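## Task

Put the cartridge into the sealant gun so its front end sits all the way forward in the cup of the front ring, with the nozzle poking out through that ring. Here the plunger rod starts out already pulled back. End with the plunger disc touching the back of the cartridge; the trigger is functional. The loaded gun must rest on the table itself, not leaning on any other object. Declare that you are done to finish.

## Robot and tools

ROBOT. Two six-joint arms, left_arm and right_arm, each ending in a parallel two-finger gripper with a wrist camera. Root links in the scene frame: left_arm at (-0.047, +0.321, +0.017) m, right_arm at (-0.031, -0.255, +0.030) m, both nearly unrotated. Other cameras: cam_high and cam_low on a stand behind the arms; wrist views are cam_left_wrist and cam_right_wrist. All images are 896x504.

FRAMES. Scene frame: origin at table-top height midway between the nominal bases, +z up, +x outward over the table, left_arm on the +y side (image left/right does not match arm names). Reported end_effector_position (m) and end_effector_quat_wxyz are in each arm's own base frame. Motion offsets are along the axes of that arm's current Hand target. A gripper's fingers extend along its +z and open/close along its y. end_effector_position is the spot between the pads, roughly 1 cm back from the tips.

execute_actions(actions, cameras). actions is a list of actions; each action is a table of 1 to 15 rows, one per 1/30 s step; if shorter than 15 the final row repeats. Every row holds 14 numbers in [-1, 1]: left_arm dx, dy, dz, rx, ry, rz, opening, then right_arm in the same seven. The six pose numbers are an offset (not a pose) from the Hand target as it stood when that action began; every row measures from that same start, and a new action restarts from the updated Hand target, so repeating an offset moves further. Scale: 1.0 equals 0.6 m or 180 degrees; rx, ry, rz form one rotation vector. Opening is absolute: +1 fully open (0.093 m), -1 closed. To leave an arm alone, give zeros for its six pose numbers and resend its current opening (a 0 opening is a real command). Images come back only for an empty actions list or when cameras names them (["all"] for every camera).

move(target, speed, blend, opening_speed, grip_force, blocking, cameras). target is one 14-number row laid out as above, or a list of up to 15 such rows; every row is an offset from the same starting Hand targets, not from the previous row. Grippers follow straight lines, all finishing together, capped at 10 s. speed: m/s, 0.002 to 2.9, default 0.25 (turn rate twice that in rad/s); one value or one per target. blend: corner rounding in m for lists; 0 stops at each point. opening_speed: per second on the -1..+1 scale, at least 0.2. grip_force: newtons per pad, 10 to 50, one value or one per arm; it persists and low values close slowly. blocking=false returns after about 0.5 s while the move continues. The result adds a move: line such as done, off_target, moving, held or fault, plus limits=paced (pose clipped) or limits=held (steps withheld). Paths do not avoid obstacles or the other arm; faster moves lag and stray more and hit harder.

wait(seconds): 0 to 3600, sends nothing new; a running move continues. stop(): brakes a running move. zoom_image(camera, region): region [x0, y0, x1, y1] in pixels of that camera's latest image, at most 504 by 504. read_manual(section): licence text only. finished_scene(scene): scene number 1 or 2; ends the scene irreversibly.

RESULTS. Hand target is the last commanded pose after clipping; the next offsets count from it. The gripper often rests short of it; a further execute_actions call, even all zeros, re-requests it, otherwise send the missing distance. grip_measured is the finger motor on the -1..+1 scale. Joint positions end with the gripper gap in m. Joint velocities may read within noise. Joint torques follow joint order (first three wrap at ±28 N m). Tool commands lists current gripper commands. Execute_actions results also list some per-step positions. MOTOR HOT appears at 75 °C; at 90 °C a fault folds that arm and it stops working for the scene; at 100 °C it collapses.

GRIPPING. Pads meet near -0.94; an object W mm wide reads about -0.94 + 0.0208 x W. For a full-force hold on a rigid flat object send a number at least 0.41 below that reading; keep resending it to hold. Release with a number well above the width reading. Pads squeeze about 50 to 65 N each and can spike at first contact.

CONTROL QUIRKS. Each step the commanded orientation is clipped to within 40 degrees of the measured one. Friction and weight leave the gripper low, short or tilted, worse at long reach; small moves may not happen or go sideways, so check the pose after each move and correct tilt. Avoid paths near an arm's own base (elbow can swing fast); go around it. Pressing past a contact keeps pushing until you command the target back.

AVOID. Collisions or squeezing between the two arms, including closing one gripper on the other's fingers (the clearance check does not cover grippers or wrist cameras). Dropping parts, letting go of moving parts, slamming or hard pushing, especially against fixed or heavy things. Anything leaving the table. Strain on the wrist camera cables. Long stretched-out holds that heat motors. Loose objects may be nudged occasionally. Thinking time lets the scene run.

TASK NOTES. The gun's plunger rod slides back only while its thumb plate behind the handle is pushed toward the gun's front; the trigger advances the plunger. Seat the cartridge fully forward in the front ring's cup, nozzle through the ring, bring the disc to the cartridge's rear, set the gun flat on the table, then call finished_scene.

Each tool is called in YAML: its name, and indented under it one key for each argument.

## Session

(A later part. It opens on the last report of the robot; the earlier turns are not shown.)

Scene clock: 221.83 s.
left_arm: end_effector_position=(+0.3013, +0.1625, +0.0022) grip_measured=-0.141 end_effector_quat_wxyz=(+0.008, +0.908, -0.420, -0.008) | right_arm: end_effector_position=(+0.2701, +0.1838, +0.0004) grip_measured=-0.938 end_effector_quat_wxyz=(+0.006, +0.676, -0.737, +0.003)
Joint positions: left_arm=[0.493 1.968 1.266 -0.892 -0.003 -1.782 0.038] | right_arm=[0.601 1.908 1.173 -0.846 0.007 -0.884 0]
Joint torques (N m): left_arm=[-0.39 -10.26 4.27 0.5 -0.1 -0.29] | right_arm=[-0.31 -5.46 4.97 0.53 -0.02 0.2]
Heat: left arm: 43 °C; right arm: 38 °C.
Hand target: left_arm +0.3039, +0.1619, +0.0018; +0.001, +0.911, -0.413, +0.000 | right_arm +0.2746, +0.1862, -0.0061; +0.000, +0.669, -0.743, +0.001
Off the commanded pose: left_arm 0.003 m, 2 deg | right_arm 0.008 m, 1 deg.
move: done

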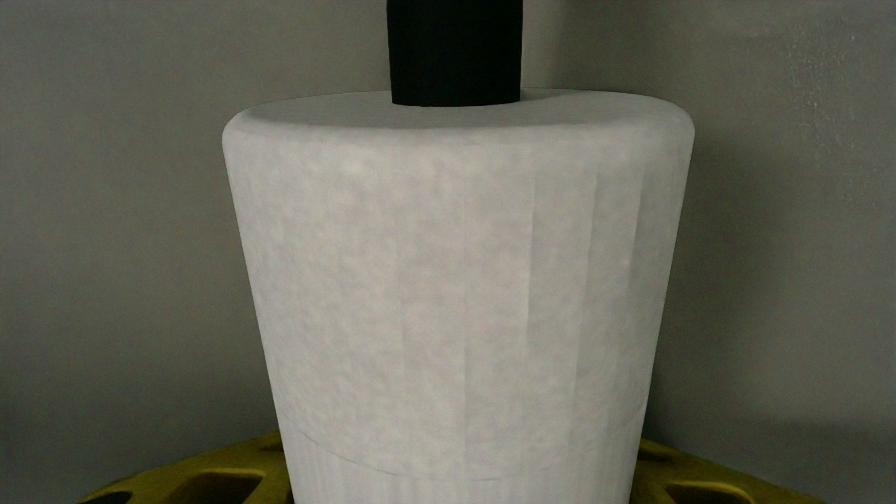

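move:
  target: [0,0,-0.2,0,0,0,-0.5,0,0,0,0,0,0,-1]
  speed: 0.12
  cameras: ["cam_left_wrist","cam_high","cam_low"]

Scene clock: 245.43 s.
left_arm: end_effector_position=(+0.2960, +0.1615, +0.0982) grip_measured=-0.132 end_effector_quat_wxyz=(+0.020, +0.907, -0.420, -0.023) | right_arm: end_effector_position=(+0.2701, +0.1838, +0.0004) grip_measured=-0.938 end_effector_quat_wxyz=(+0.006, +0.676, -0.737, +0.003)
Joint positions: left_arm=[0.493 1.881 1.543 -1.292 -0.012 -1.782 0.039] | right_arm=[0.601 1.908 1.173 -0.846 0.007 -0.884 0]
Joint torques (N m): left_arm=[-0.39 -12.37 10.25 -0.15 -0.1 -0.3] | right_arm=[-0.24 -5.39 5.09 0.55 -0.08 0.17]
Heat: left arm: 41 °C; right arm: 37 °C.
Hand target: left_arm +0.3040, +0.1621, +0.1219; +0.001, +0.911, -0.413, +0.000 | right_arm +0.2746, +0.1862, -0.0061; +0.000, +0.669, -0.743, +0.001
Off the commanded pose: left_arm 0.025 m, 4 deg | right_arm 0.008 m, 1 deg.
move: off_target (left_arm)
Images, in order (width x height): cam_high 896x504, cam_low 896x504, cam_left_wrist 896x504.

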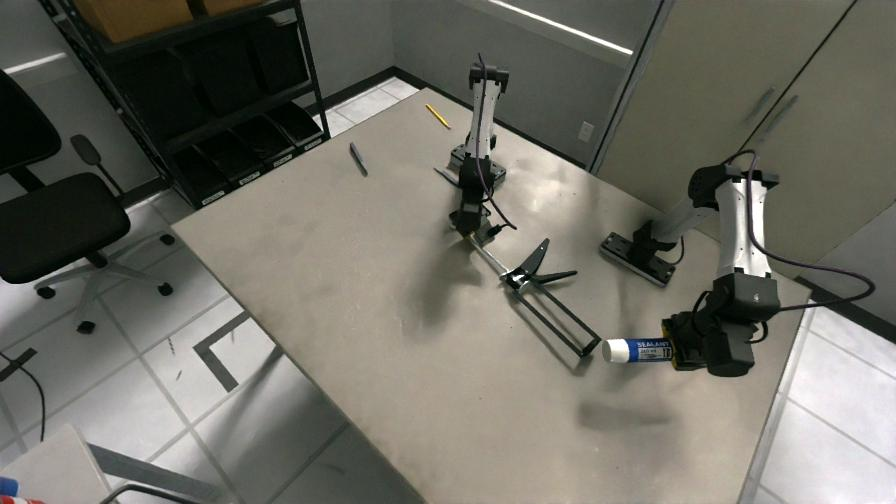

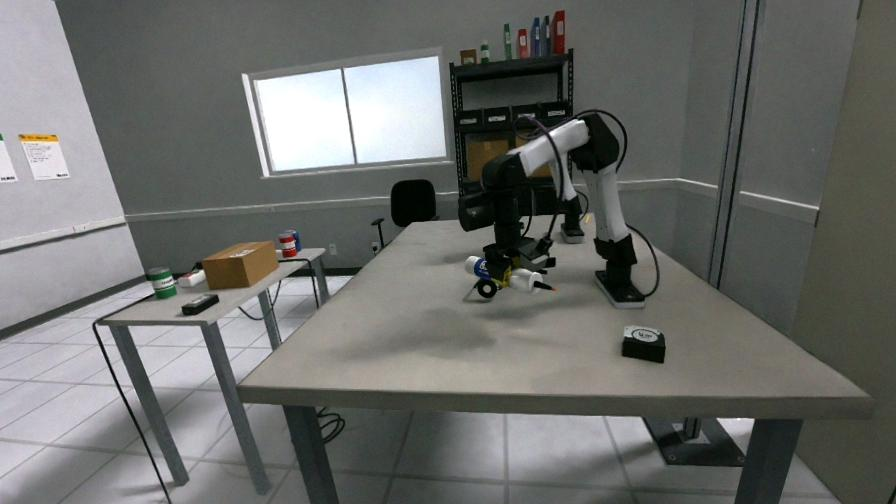

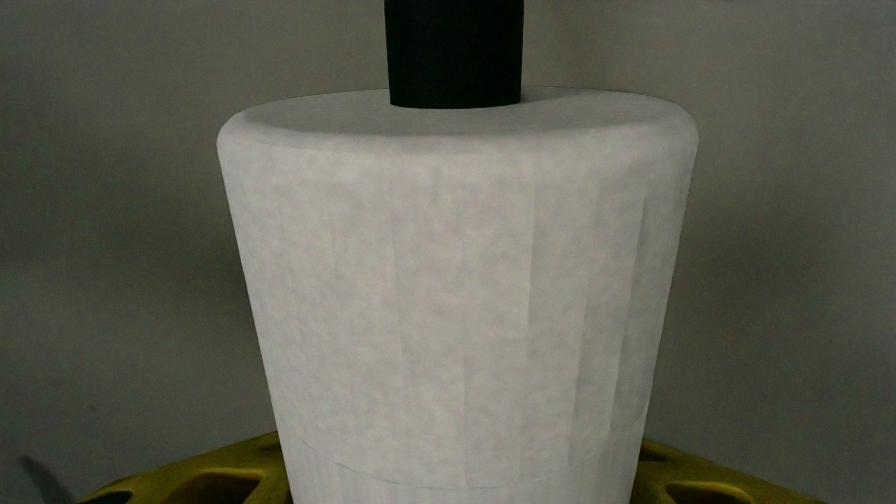

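move:
  target: [0.3665,0.257,0,0,0,0.2594,-0.5,0,0,0,0,0,0,-1]
  speed: 0.15
  cameras: ["cam_left_wrist","cam_high","cam_low"]

Scene clock: 277.30 s.
left_arm: end_effector_position=(+0.3273, -0.0994, +0.1125) grip_measured=-0.132 end_effector_quat_wxyz=(+0.001, -0.675, +0.738, +0.010) | right_arm: end_effector_position=(+0.2701, +0.1838, +0.0004) grip_measured=-0.938 end_effector_quat_wxyz=(+0.006, +0.676, -0.737, +0.003)
Joint positions: left_arm=[-0.301 1.856 1.568 -1.3 -0.012 -1.782 0.039] | right_arm=[0.601 1.908 1.173 -0.846 0.007 -0.884 0]
Joint torques (N m): left_arm=[-0.38 -8.16 10.4 -0.02 -0.1 -0.11] | right_arm=[-0.23 -5.37 5 0.5 -0.05 0.16]
Heat: left arm: 48 °C; right arm: 37 °C.
Hand target: left_arm +0.3329, -0.1049, +0.1222; -0.001, -0.673, +0.740, +0.000 | right_arm +0.2746, +0.1862, -0.0061; +0.000, +0.669, -0.743, +0.001
Off the commanded pose: left_arm 0.013 m, 1 deg | right_arm 0.008 m, 1 deg.
move: off_target (left_arm)
Images, in order (width x height): cam_high 896x504, cam_low 896x504, cam_left_wrist 896x504.

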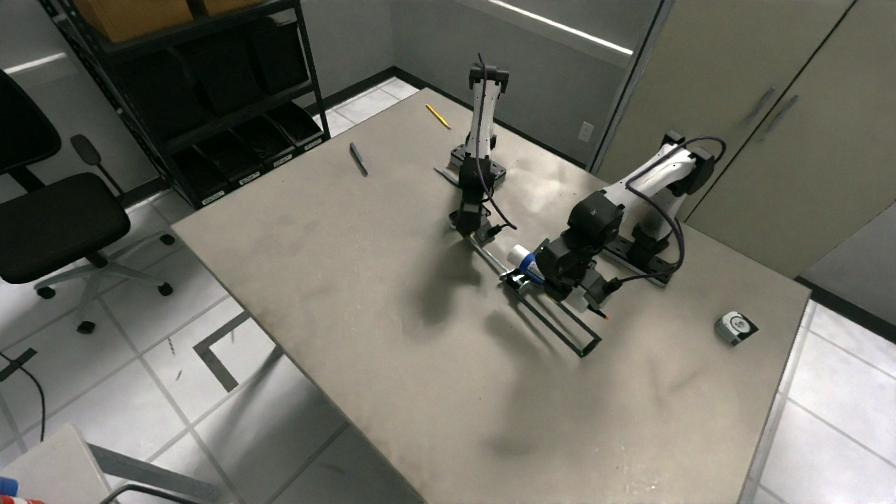

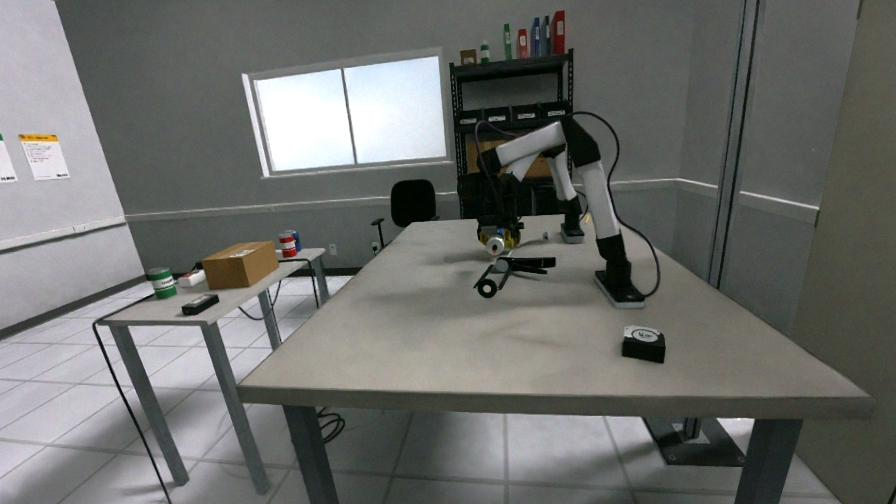

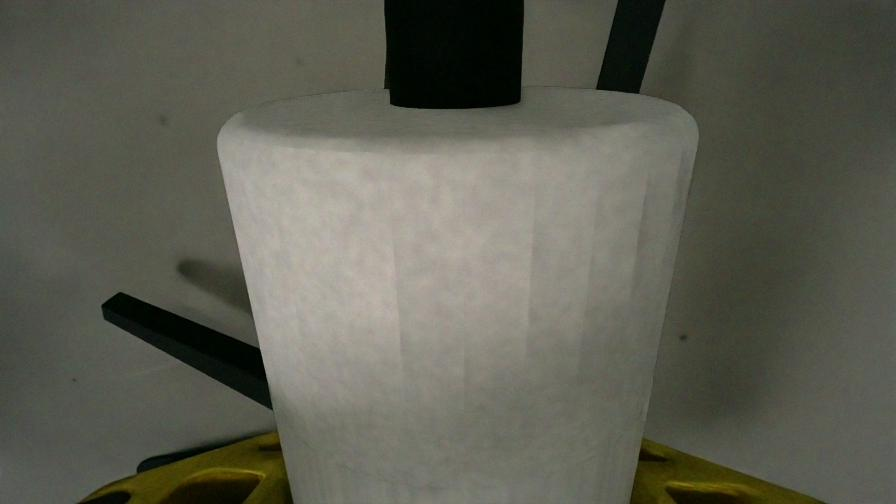

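move:
  target: [0,-0.02,0.045,0,0.092,0,-0.5,0,0,0,0,0,0,-1]
  speed: 0.12
  cameras: ["cam_left_wrist","cam_low"]

zoom_image:
  camera: "cam_low"
  region: [430, 200, 600, 310]

Scene clock: 297.33 s.
left_arm: end_effector_position=(+0.3403, -0.0976, +0.0975) grip_measured=-0.132 end_effector_quat_wxyz=(-0.089, -0.669, +0.734, -0.071) | right_arm: end_effector_position=(+0.2701, +0.1838, +0.0004) grip_measured=-0.938 end_effector_quat_wxyz=(+0.006, +0.676, -0.737, +0.003)
Joint positions: left_arm=[-0.171 1.881 1.524 -1.211 0.229 -1.65 0.039] | right_arm=[0.601 1.908 1.173 -0.846 0.007 -0.884 0]
Joint torques (N m): left_arm=[0.54 -8.36 5.65 0.64 0.61 -0.06] | right_arm=[-0.17 -5.35 4.98 0.53 -0.09 0.21]
Heat: left arm: 48 °C; right arm: 37 °C.
Hand target: left_arm +0.3449, -0.1061, +0.0953; -0.107, -0.666, +0.732, -0.097 | right_arm +0.2746, +0.1862, -0.0061; +0.000, +0.669, -0.743, +0.001
Off the commanded pose: left_arm 0.010 m, 4 deg | right_arm 0.008 m, 1 deg.
move: off_target (left_arm)
Images, in order (width x height): cam_low 896x504, cam_left_wrist 896x504.

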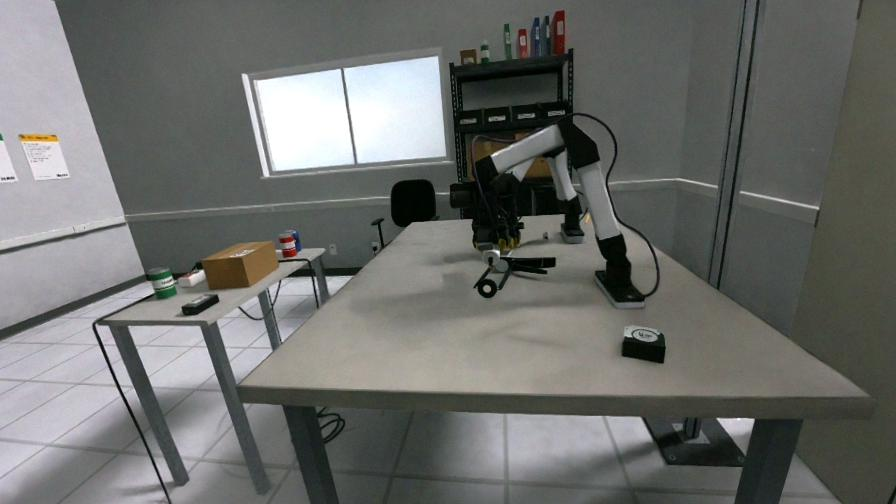

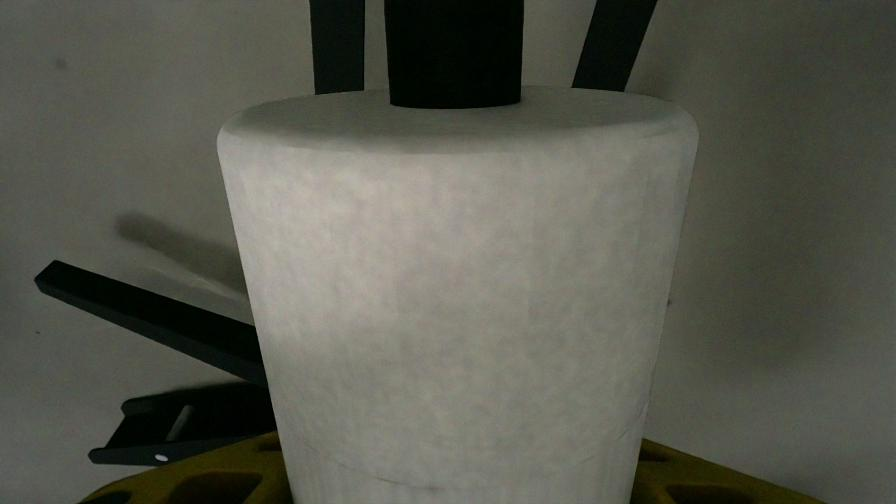

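Scaled by 2.965 from the camera's image (finer frame: 1280x720).

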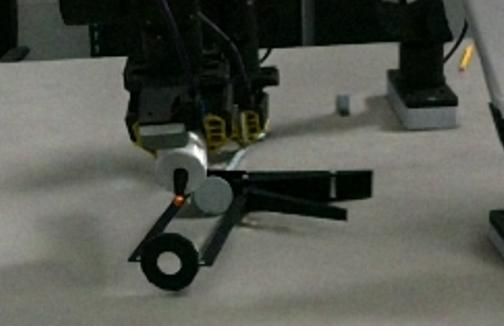

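zoom_image:
  camera: "cam_left_wrist"
  region: [280, 0, 700, 160]

Scaled by 1.200 from the camera's image (finer frame: 1280x720).

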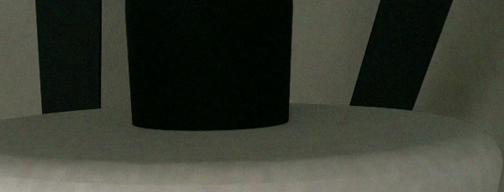

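zoom_image:
  camera: "cam_left_wrist"
  region: [200, 100, 704, 504]

zoom_image:
  camera: "cam_low"
  region: [460, 230, 560, 310]

Scaled by 1.000.

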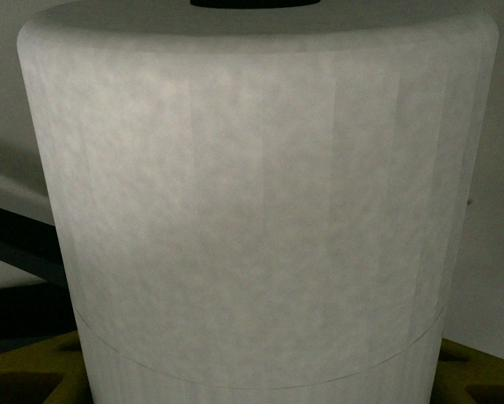

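Scaled by 5.040 from the camera's image (finer frame: 1280x720).

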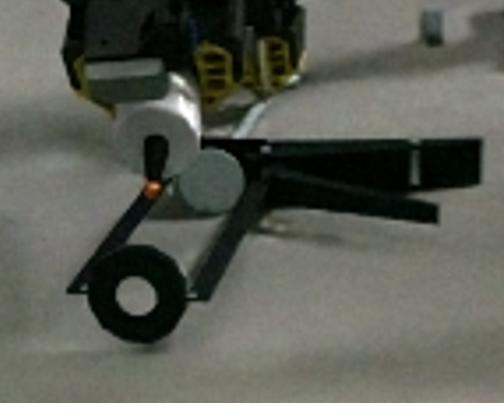

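move:
  target: [-0.0177,0.0067,0.059,-0.0119,0.0167,0.0399,-0.5,0,0,0,0,0,0,-1]
  speed: 0.12
  cameras: ["cam_left_wrist","cam_low"]

zoom_image:
  camera: "cam_left_wrist"
  region: [230, 0, 734, 240]

zoom_image:
  camera: "cam_low"
  region: [460, 230, 560, 310]

Scene clock: 345.37 s.
left_arm: end_effector_position=(+0.3384, -0.0972, +0.0598) grip_measured=-0.132 end_effector_quat_wxyz=(-0.112, -0.617, +0.775, -0.081) | right_arm: end_effector_position=(+0.2701, +0.1838, +0.0004) grip_measured=-0.938 end_effector_quat_wxyz=(+0.006, +0.676, -0.737, +0.003)
Joint positions: left_arm=[-0.15 1.933 1.434 -1.106 0.275 -1.489 0.039] | right_arm=[0.601 1.908 1.173 -0.846 0.007 -0.884 0]
Joint torques (N m): left_arm=[0.65 -8.62 5.53 0.48 0.7 -0.07] | right_arm=[-0.27 -5.48 4.97 0.53 -0.05 0.17]
Heat: left arm: 44 °C; right arm: 37 °C.
Hand target: left_arm +0.3408, -0.1056, +0.0582; -0.133, -0.614, +0.771, -0.107 | right_arm +0.2746, +0.1862, -0.0061; +0.000, +0.669, -0.743, +0.001
Off the commanded pose: left_arm 0.009 m, 4 deg | right_arm 0.008 m, 1 deg.
move: off_target (left_arm)
Images, in order (width x height): cam_low 896x504, cam_left_wrist 896x504.

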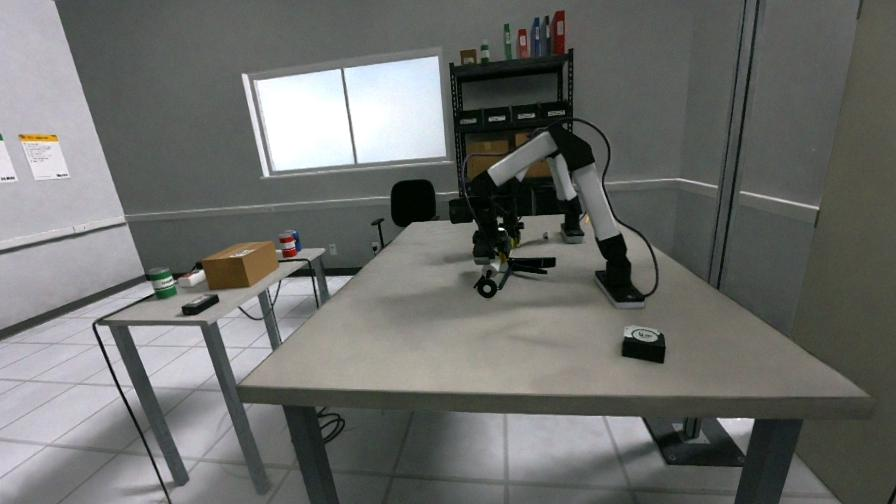

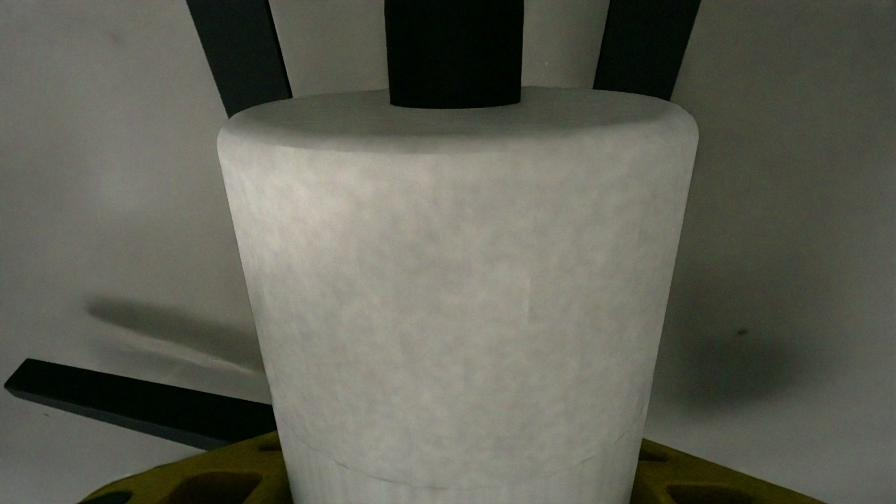

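Scaled by 1.000.

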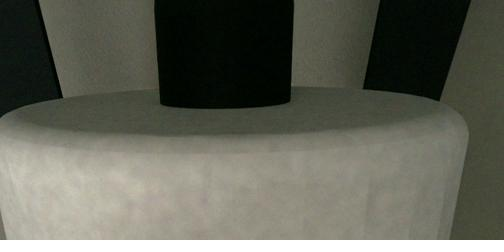

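Scaled by 5.040 from the camera's image (finer frame: 1280x720).

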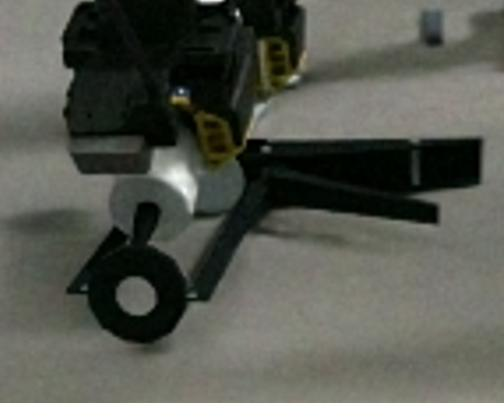

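move:
  target: [-0.0078,0.0035,0.022,0,0,0,-0.5,0,0,0,0,0,0,-1]
  speed: 0.1
  cameras: ["cam_left_wrist","cam_low"]

zoom_image:
  camera: "cam_low"
  region: [460, 230, 560, 310]

Scene clock: 362.23 s.
left_arm: end_effector_position=(+0.3365, -0.0971, +0.0452) grip_measured=-0.132 end_effector_quat_wxyz=(-0.113, -0.616, +0.775, -0.080) | right_arm: end_effector_position=(+0.2701, +0.1838, +0.0004) grip_measured=-0.938 end_effector_quat_wxyz=(+0.006, +0.676, -0.737, +0.003)
Joint positions: left_arm=[-0.15 1.944 1.389 -1.053 0.276 -1.487 0.039] | right_arm=[0.601 1.908 1.173 -0.846 0.007 -0.884 0]
Joint torques (N m): left_arm=[0.75 -8.83 5.37 0.48 0.69 -0.08] | right_arm=[-0.25 -5.55 4.94 0.56 -0.06 0.19]
Heat: left arm: 44 °C; right arm: 37 °C.
Hand target: left_arm +0.3388, -0.1052, +0.0443; -0.133, -0.614, +0.771, -0.108 | right_arm +0.2746, +0.1862, -0.0061; +0.000, +0.669, -0.743, +0.001
Off the commanded pose: left_arm 0.008 m, 4 deg | right_arm 0.008 m, 1 deg.
move: off_target (left_arm)
Images, in order (width x height): cam_low 896x504, cam_left_wrist 896x504.

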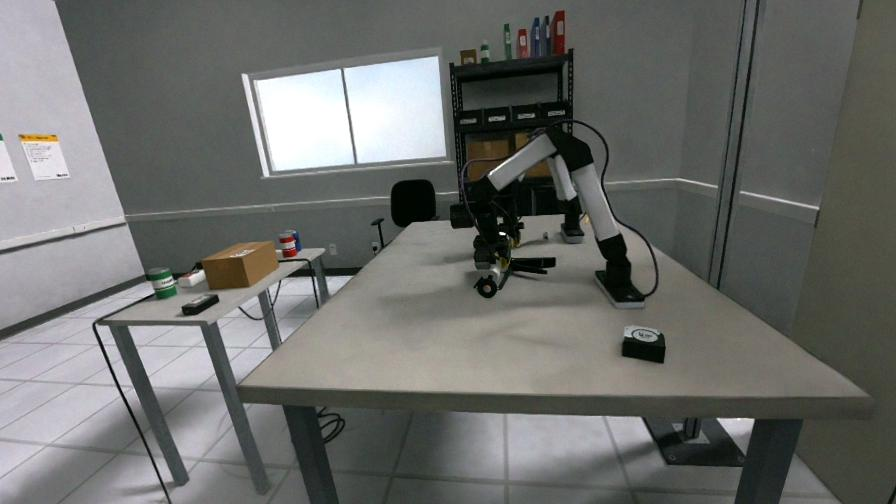

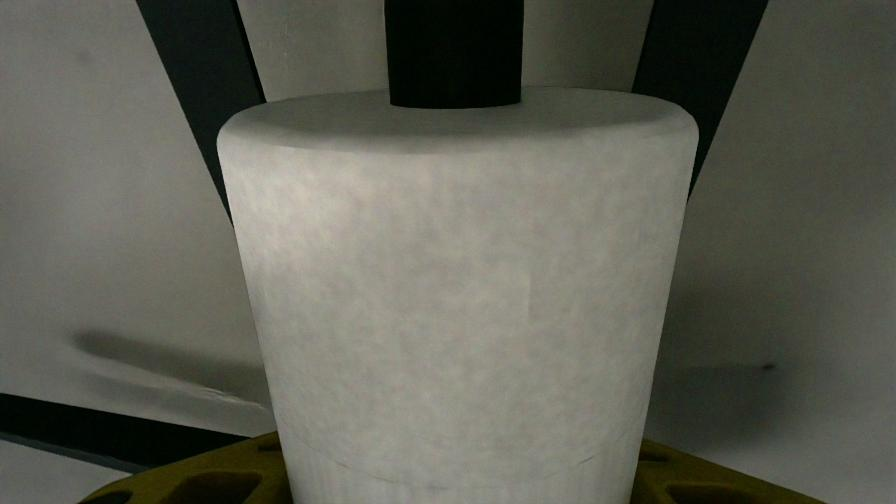

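Scaled by 5.040 from the camera's image (finer frame: 1280x720).

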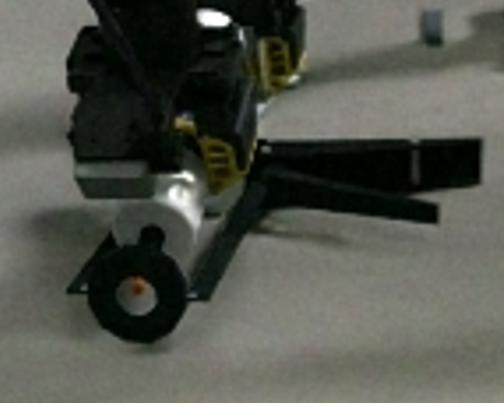

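move:
  target: [-0.0073,0.0017,0.0204,0,-0.0278,0,-0.5,0,0,0,0,0,0,-1]
  speed: 0.1
  cameras: ["cam_left_wrist","cam_low"]

zoom_image:
  camera: "cam_low"
  region: [460, 230, 560, 310]

Scene clock: 379.57 s.
left_arm: end_effector_position=(+0.3357, -0.1002, +0.0348) grip_measured=-0.132 end_effector_quat_wxyz=(-0.097, -0.613, +0.780, -0.073) | right_arm: end_effector_position=(+0.2701, +0.1838, +0.0004) grip_measured=-0.938 end_effector_quat_wxyz=(+0.006, +0.676, -0.737, +0.003)
Joint positions: left_arm=[-0.174 1.944 1.351 -0.999 0.242 -1.504 0.039] | right_arm=[0.601 1.908 1.173 -0.846 0.007 -0.884 0]
Joint torques (N m): left_arm=[-0.76 -8.81 5.3 0.54 0.09 -0.31] | right_arm=[-0.38 -5.49 4.86 0.52 -0.06 0.21]
Heat: left arm: 44 °C; right arm: 37 °C.
Hand target: left_arm +0.3379, -0.1051, +0.0313; -0.099, -0.617, +0.776, -0.081 | right_arm +0.2746, +0.1862, -0.0061; +0.000, +0.669, -0.743, +0.001
Off the commanded pose: left_arm 0.006 m, 1 deg | right_arm 0.008 m, 1 deg.
move: done
Images, in order (width x height): cam_low 896x504, cam_left_wrist 896x504.

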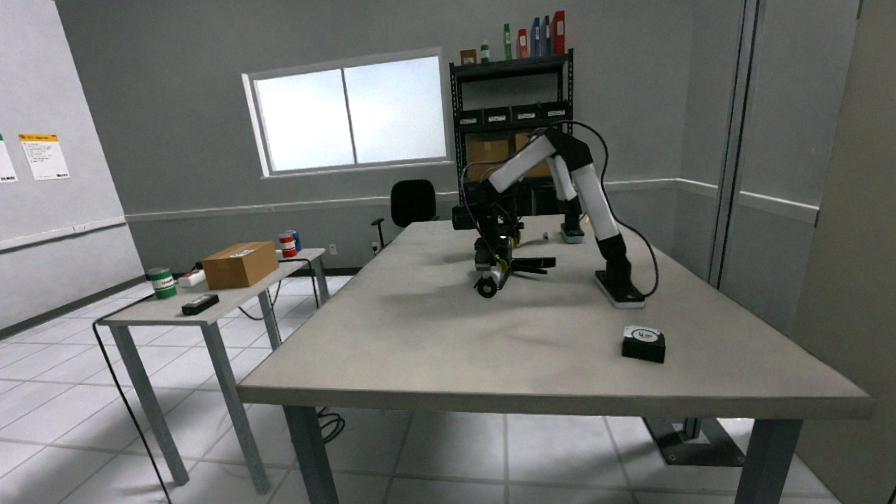

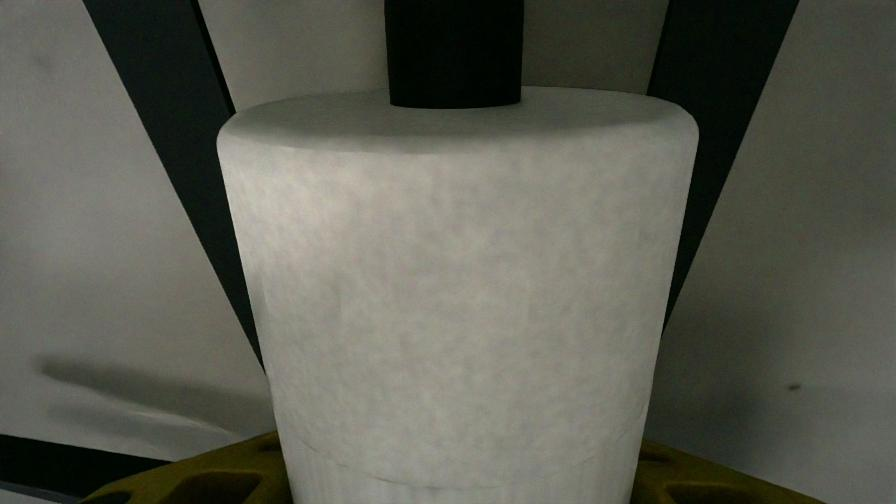

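Scaled by 5.040 from the camera's image (finer frame: 1280x720).

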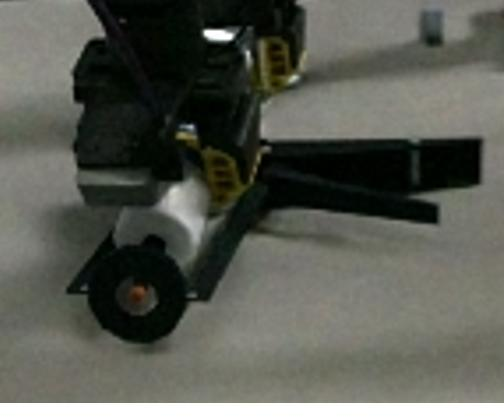

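move:
  target: [-0.0273,0.0005,0.0058,0.0015,-0.0222,-0.0055,-0.5,0,0,0,0,0,0,-1]
  speed: 0.08
  cameras: ["cam_left_wrist","cam_low"]

zoom_image:
  camera: "cam_low"
  region: [460, 230, 560, 310]

Scene clock: 391.87 s.
left_arm: end_effector_position=(+0.3372, -0.0897, +0.0283) grip_measured=-0.132 end_effector_quat_wxyz=(-0.072, -0.618, +0.781, -0.053) | right_arm: end_effector_position=(+0.2701, +0.1838, +0.0004) grip_measured=-0.938 end_effector_quat_wxyz=(+0.006, +0.676, -0.737, +0.003)
Joint positions: left_arm=[-0.174 1.944 1.334 -0.976 0.178 -1.512 0.039] | right_arm=[0.601 1.908 1.173 -0.846 0.007 -0.884 0]
Joint torques (N m): left_arm=[0.23 -8.53 5.26 0.56 -0.01 -0.32] | right_arm=[-0.32 -5.57 5.09 0.54 -0.07 0.2]
Heat: left arm: 44 °C; right arm: 37 °C.
Hand target: left_arm +0.3409, -0.0905, +0.0238; -0.071, -0.627, +0.774, -0.060 | right_arm +0.2746, +0.1862, -0.0061; +0.000, +0.669, -0.743, +0.001
Off the commanded pose: left_arm 0.006 m, 2 deg | right_arm 0.008 m, 1 deg.
move: done
Images, in order (width x height): cam_low 896x504, cam_left_wrist 896x504.

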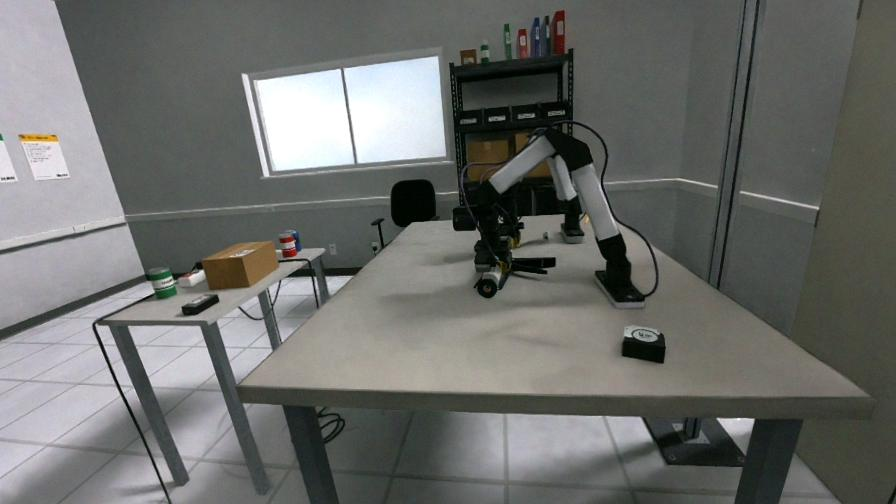

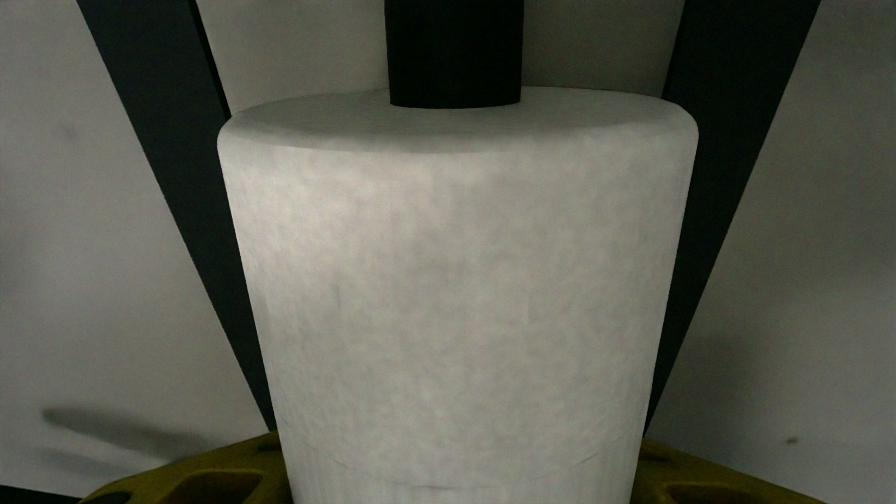

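Scaled by 5.040 from the camera's image (finer frame: 1280x720).

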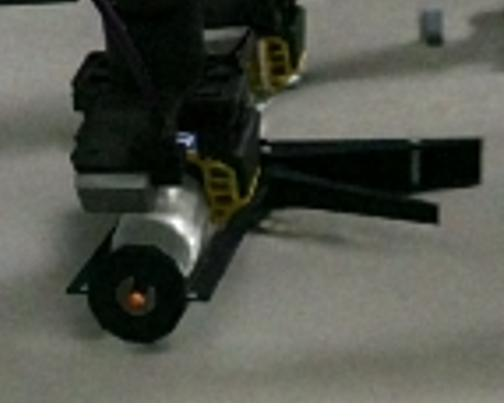

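move:
  target: [-0.0257,0,0.001,0.001,0,-0.006,-0.5,0,0,0,0,0,0,-1]
  speed: 0.08
  cameras: ["cam_left_wrist","cam_low"]

zoom_image:
  camera: "cam_low"
  region: [460, 230, 560, 310]

Scene clock: 401.10 s.
left_arm: end_effector_position=(+0.3405, -0.0764, +0.0259) grip_measured=-0.132 end_effector_quat_wxyz=(-0.070, -0.633, +0.769, -0.054) | right_arm: end_effector_position=(+0.2701, +0.1838, +0.0004) grip_measured=-0.938 end_effector_quat_wxyz=(+0.006, +0.676, -0.737, +0.003)
Joint positions: left_arm=[-0.136 1.948 1.329 -0.968 0.176 -1.512 0.039] | right_arm=[0.601 1.908 1.173 -0.846 0.007 -0.884 0]
Joint torques (N m): left_arm=[0.68 -8.32 5.31 0.55 -0.01 -0.1] | right_arm=[-0.35 -5.53 5.03 0.57 -0.01 0.19]
Heat: left arm: 44 °C; right arm: 37 °C.
Hand target: left_arm +0.3440, -0.0757, +0.0202; -0.071, -0.634, +0.767, -0.060 | right_arm +0.2746, +0.1862, -0.0061; +0.000, +0.669, -0.743, +0.001
Off the commanded pose: left_arm 0.007 m, 1 deg | right_arm 0.008 m, 1 deg.
move: done
Images, in order (width x height): cam_low 896x504, cam_left_wrist 896x504.

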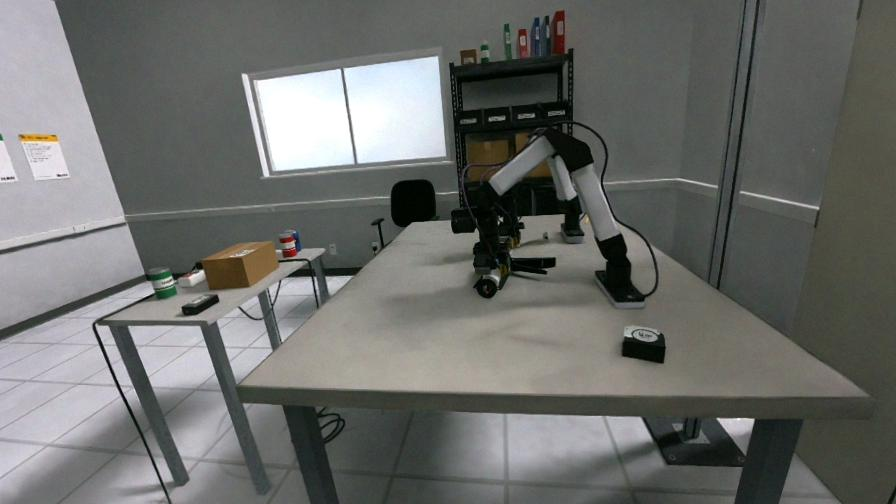

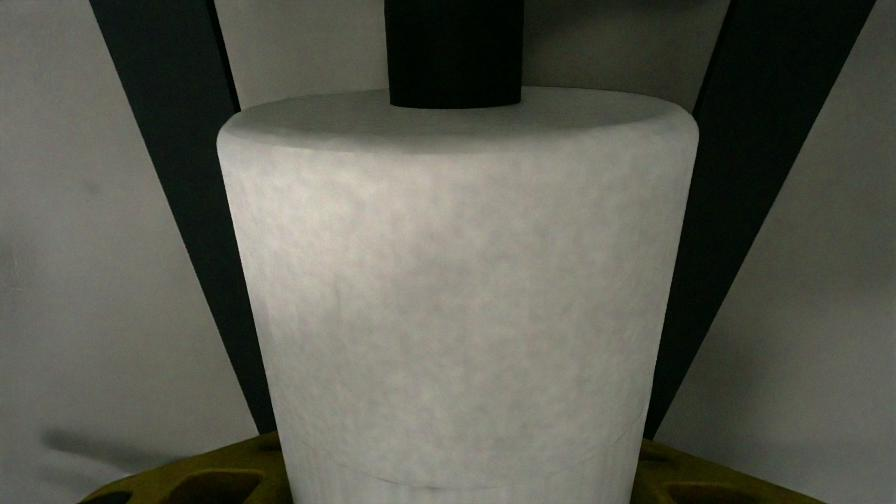

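Scaled by 5.040 from the camera's image (finer frame: 1280x720).

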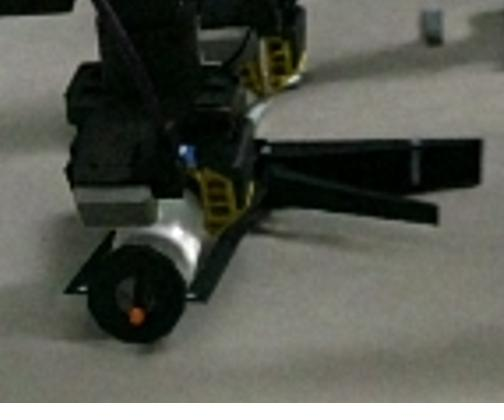

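move:
  target: [-0.0235,0,-0.0015,-0.001,0,0.0067,-0.5,0,0,0,0,0,0,-1]
  speed: 0.08
  cameras: ["cam_left_wrist","cam_low"]

zoom_image:
  camera: "cam_low"
  region: [460, 230, 560, 310]

Scene clock: 411.57 s.
left_arm: end_effector_position=(+0.3420, -0.0701, +0.0258) grip_measured=-0.132 end_effector_quat_wxyz=(-0.074, -0.619, +0.779, -0.062) | right_arm: end_effector_position=(+0.2703, +0.1842, +0.0004) grip_measured=-0.938 end_effector_quat_wxyz=(+0.005, +0.676, -0.737, +0.002)
Joint positions: left_arm=[-0.109 1.95 1.329 -0.968 0.193 -1.451 0.039] | right_arm=[0.601 1.908 1.173 -0.844 0.005 -0.884 0]
Joint torques (N m): left_arm=[1.92 -7.56 5.86 0.47 -0.09 -0.11] | right_arm=[-0.38 -5.52 4.93 0.52 -0.07 0.19]
Heat: left arm: 44 °C; right arm: 37 °C.
Hand target: left_arm +0.3467, -0.0619, +0.0186; -0.071, -0.626, +0.774, -0.060 | right_arm +0.2746, +0.1862, -0.0061; +0.000, +0.669, -0.743, +0.001
Off the commanded pose: left_arm 0.012 m, 1 deg | right_arm 0.008 m, 1 deg.
move: off_target (left_arm)
Images, in order (width x height): cam_low 896x504, cam_left_wrist 896x504.

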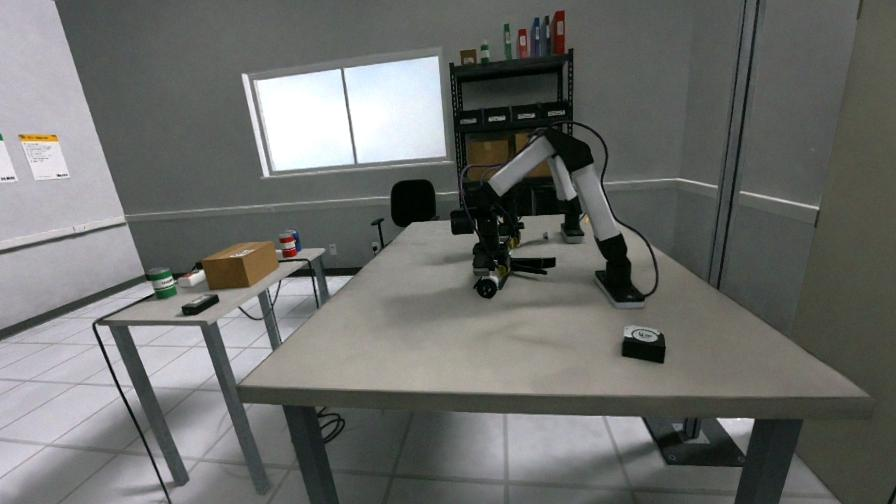

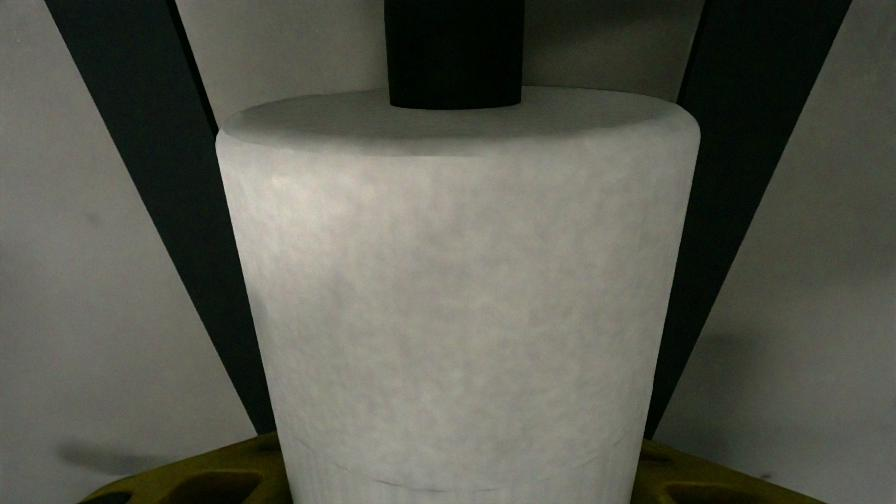

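Scaled by 5.040 from the camera's image (finer frame: 1280x720).

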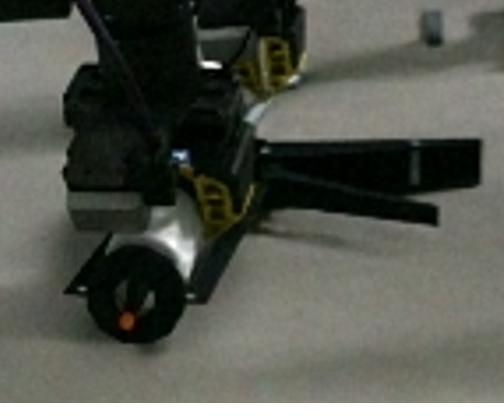

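move:
  target: [0.011,0,-0.0047,0,0,0,0.1,0,0,0,0,0,0,-1]
  speed: 0.08
  opening_speed: 0.4
  cameras: ["cam_left_wrist","cam_low"]

Scene clock: 434.63 s.
left_arm: end_effector_position=(+0.3419, -0.0704, +0.0259) grip_measured=+0.098 end_effector_quat_wxyz=(-0.075, -0.619, +0.779, -0.063) | right_arm: end_effector_position=(+0.2700, +0.1846, +0.0004) grip_measured=-0.938 end_effector_quat_wxyz=(+0.005, +0.676, -0.737, +0.000)
Joint positions: left_arm=[-0.109 1.95 1.329 -0.968 0.195 -1.451 0.05] | right_arm=[0.601 1.908 1.173 -0.844 0.002 -0.884 0]
Joint torques (N m): left_arm=[0.32 -8.27 6.3 0.37 -0.1 -0.25] | right_arm=[-0.31 -5.37 5.12 0.49 -0.06 0.2]
Heat: left arm: 43 °C; right arm: 37 °C.
Hand target: left_arm +0.3454, -0.0677, +0.0226; -0.071, -0.626, +0.774, -0.060 | right_arm +0.2746, +0.1862, -0.0061; +0.000, +0.669, -0.743, +0.001
Off the commanded pose: left_arm 0.005 m, 1 deg | right_arm 0.008 m, 1 deg.
move: done
Images, in order (width x height): cam_low 896x504, cam_left_wrist 896x504.

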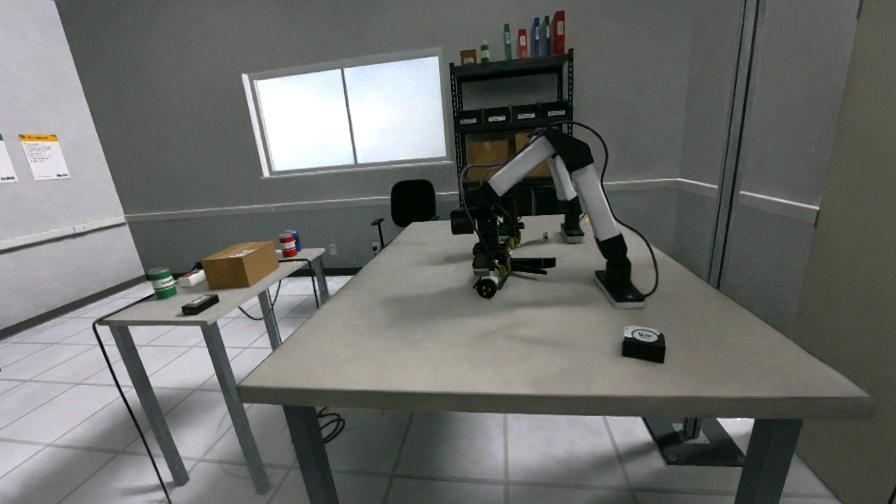

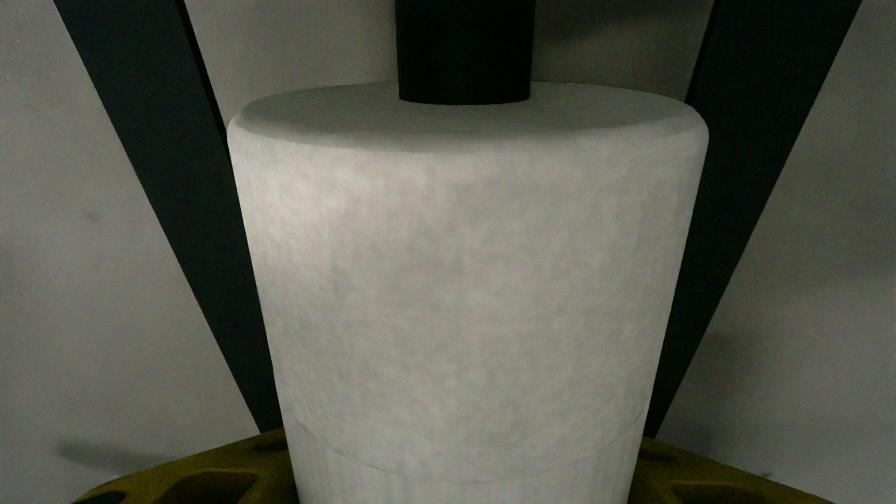

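move:
  target: [0,0,0,0,0,0,0.3,0,0,0,0,0,0,-1]
  opening_speed: 0.3
  cameras: ["cam_left_wrist","cam_low"]

zoom_image:
  camera: "cam_low"
  region: [460, 230, 560, 310]

Scene clock: 438.33 s.
left_arm: end_effector_position=(+0.3419, -0.0704, +0.0259) grip_measured=+0.298 end_effector_quat_wxyz=(-0.075, -0.619, +0.779, -0.063) | right_arm: end_effector_position=(+0.2697, +0.1844, +0.0004) grip_measured=-0.938 end_effector_quat_wxyz=(+0.005, +0.676, -0.737, +0.000)
Joint positions: left_arm=[-0.109 1.95 1.329 -0.968 0.195 -1.451 0.059] | right_arm=[0.601 1.908 1.173 -0.846 0.002 -0.884 0]
Joint torques (N m): left_arm=[0.32 -8.28 6.26 0.36 -0.11 -0.26] | right_arm=[-0.28 -5.6 5.09 0.53 -0.07 0.15]
Heat: left arm: 43 °C; right arm: 37 °C.
Hand target: left_arm +0.3454, -0.0677, +0.0226; -0.071, -0.626, +0.774, -0.060 | right_arm +0.2746, +0.1862, -0.0061; +0.000, +0.669, -0.743, +0.001
Off the commanded pose: left_arm 0.005 m, 1 deg | right_arm 0.008 m, 1 deg.
move: done
Images, in order (width x height): cam_low 896x504, cam_left_wrist 896x504.

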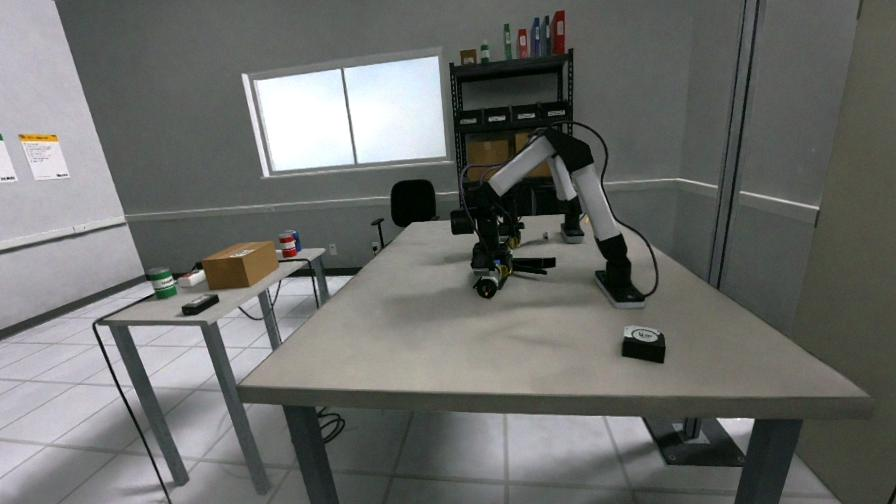

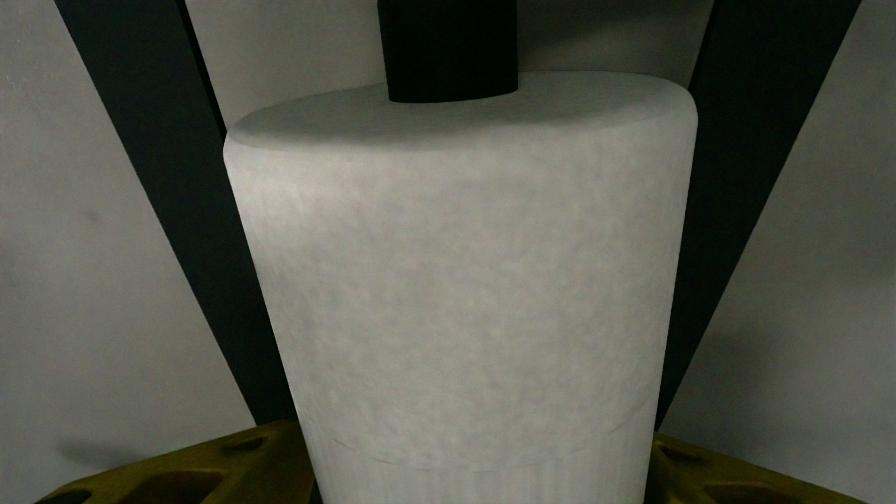

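Scaled by 5.040 from the camera's image (finer frame: 1280x720).

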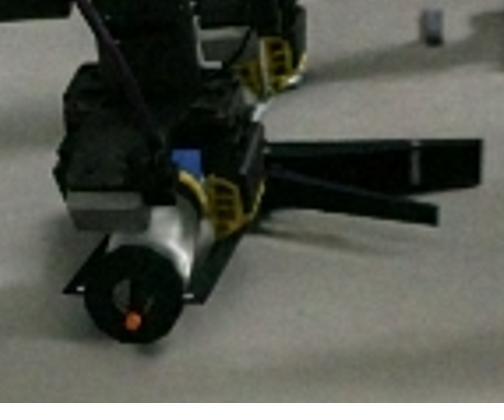

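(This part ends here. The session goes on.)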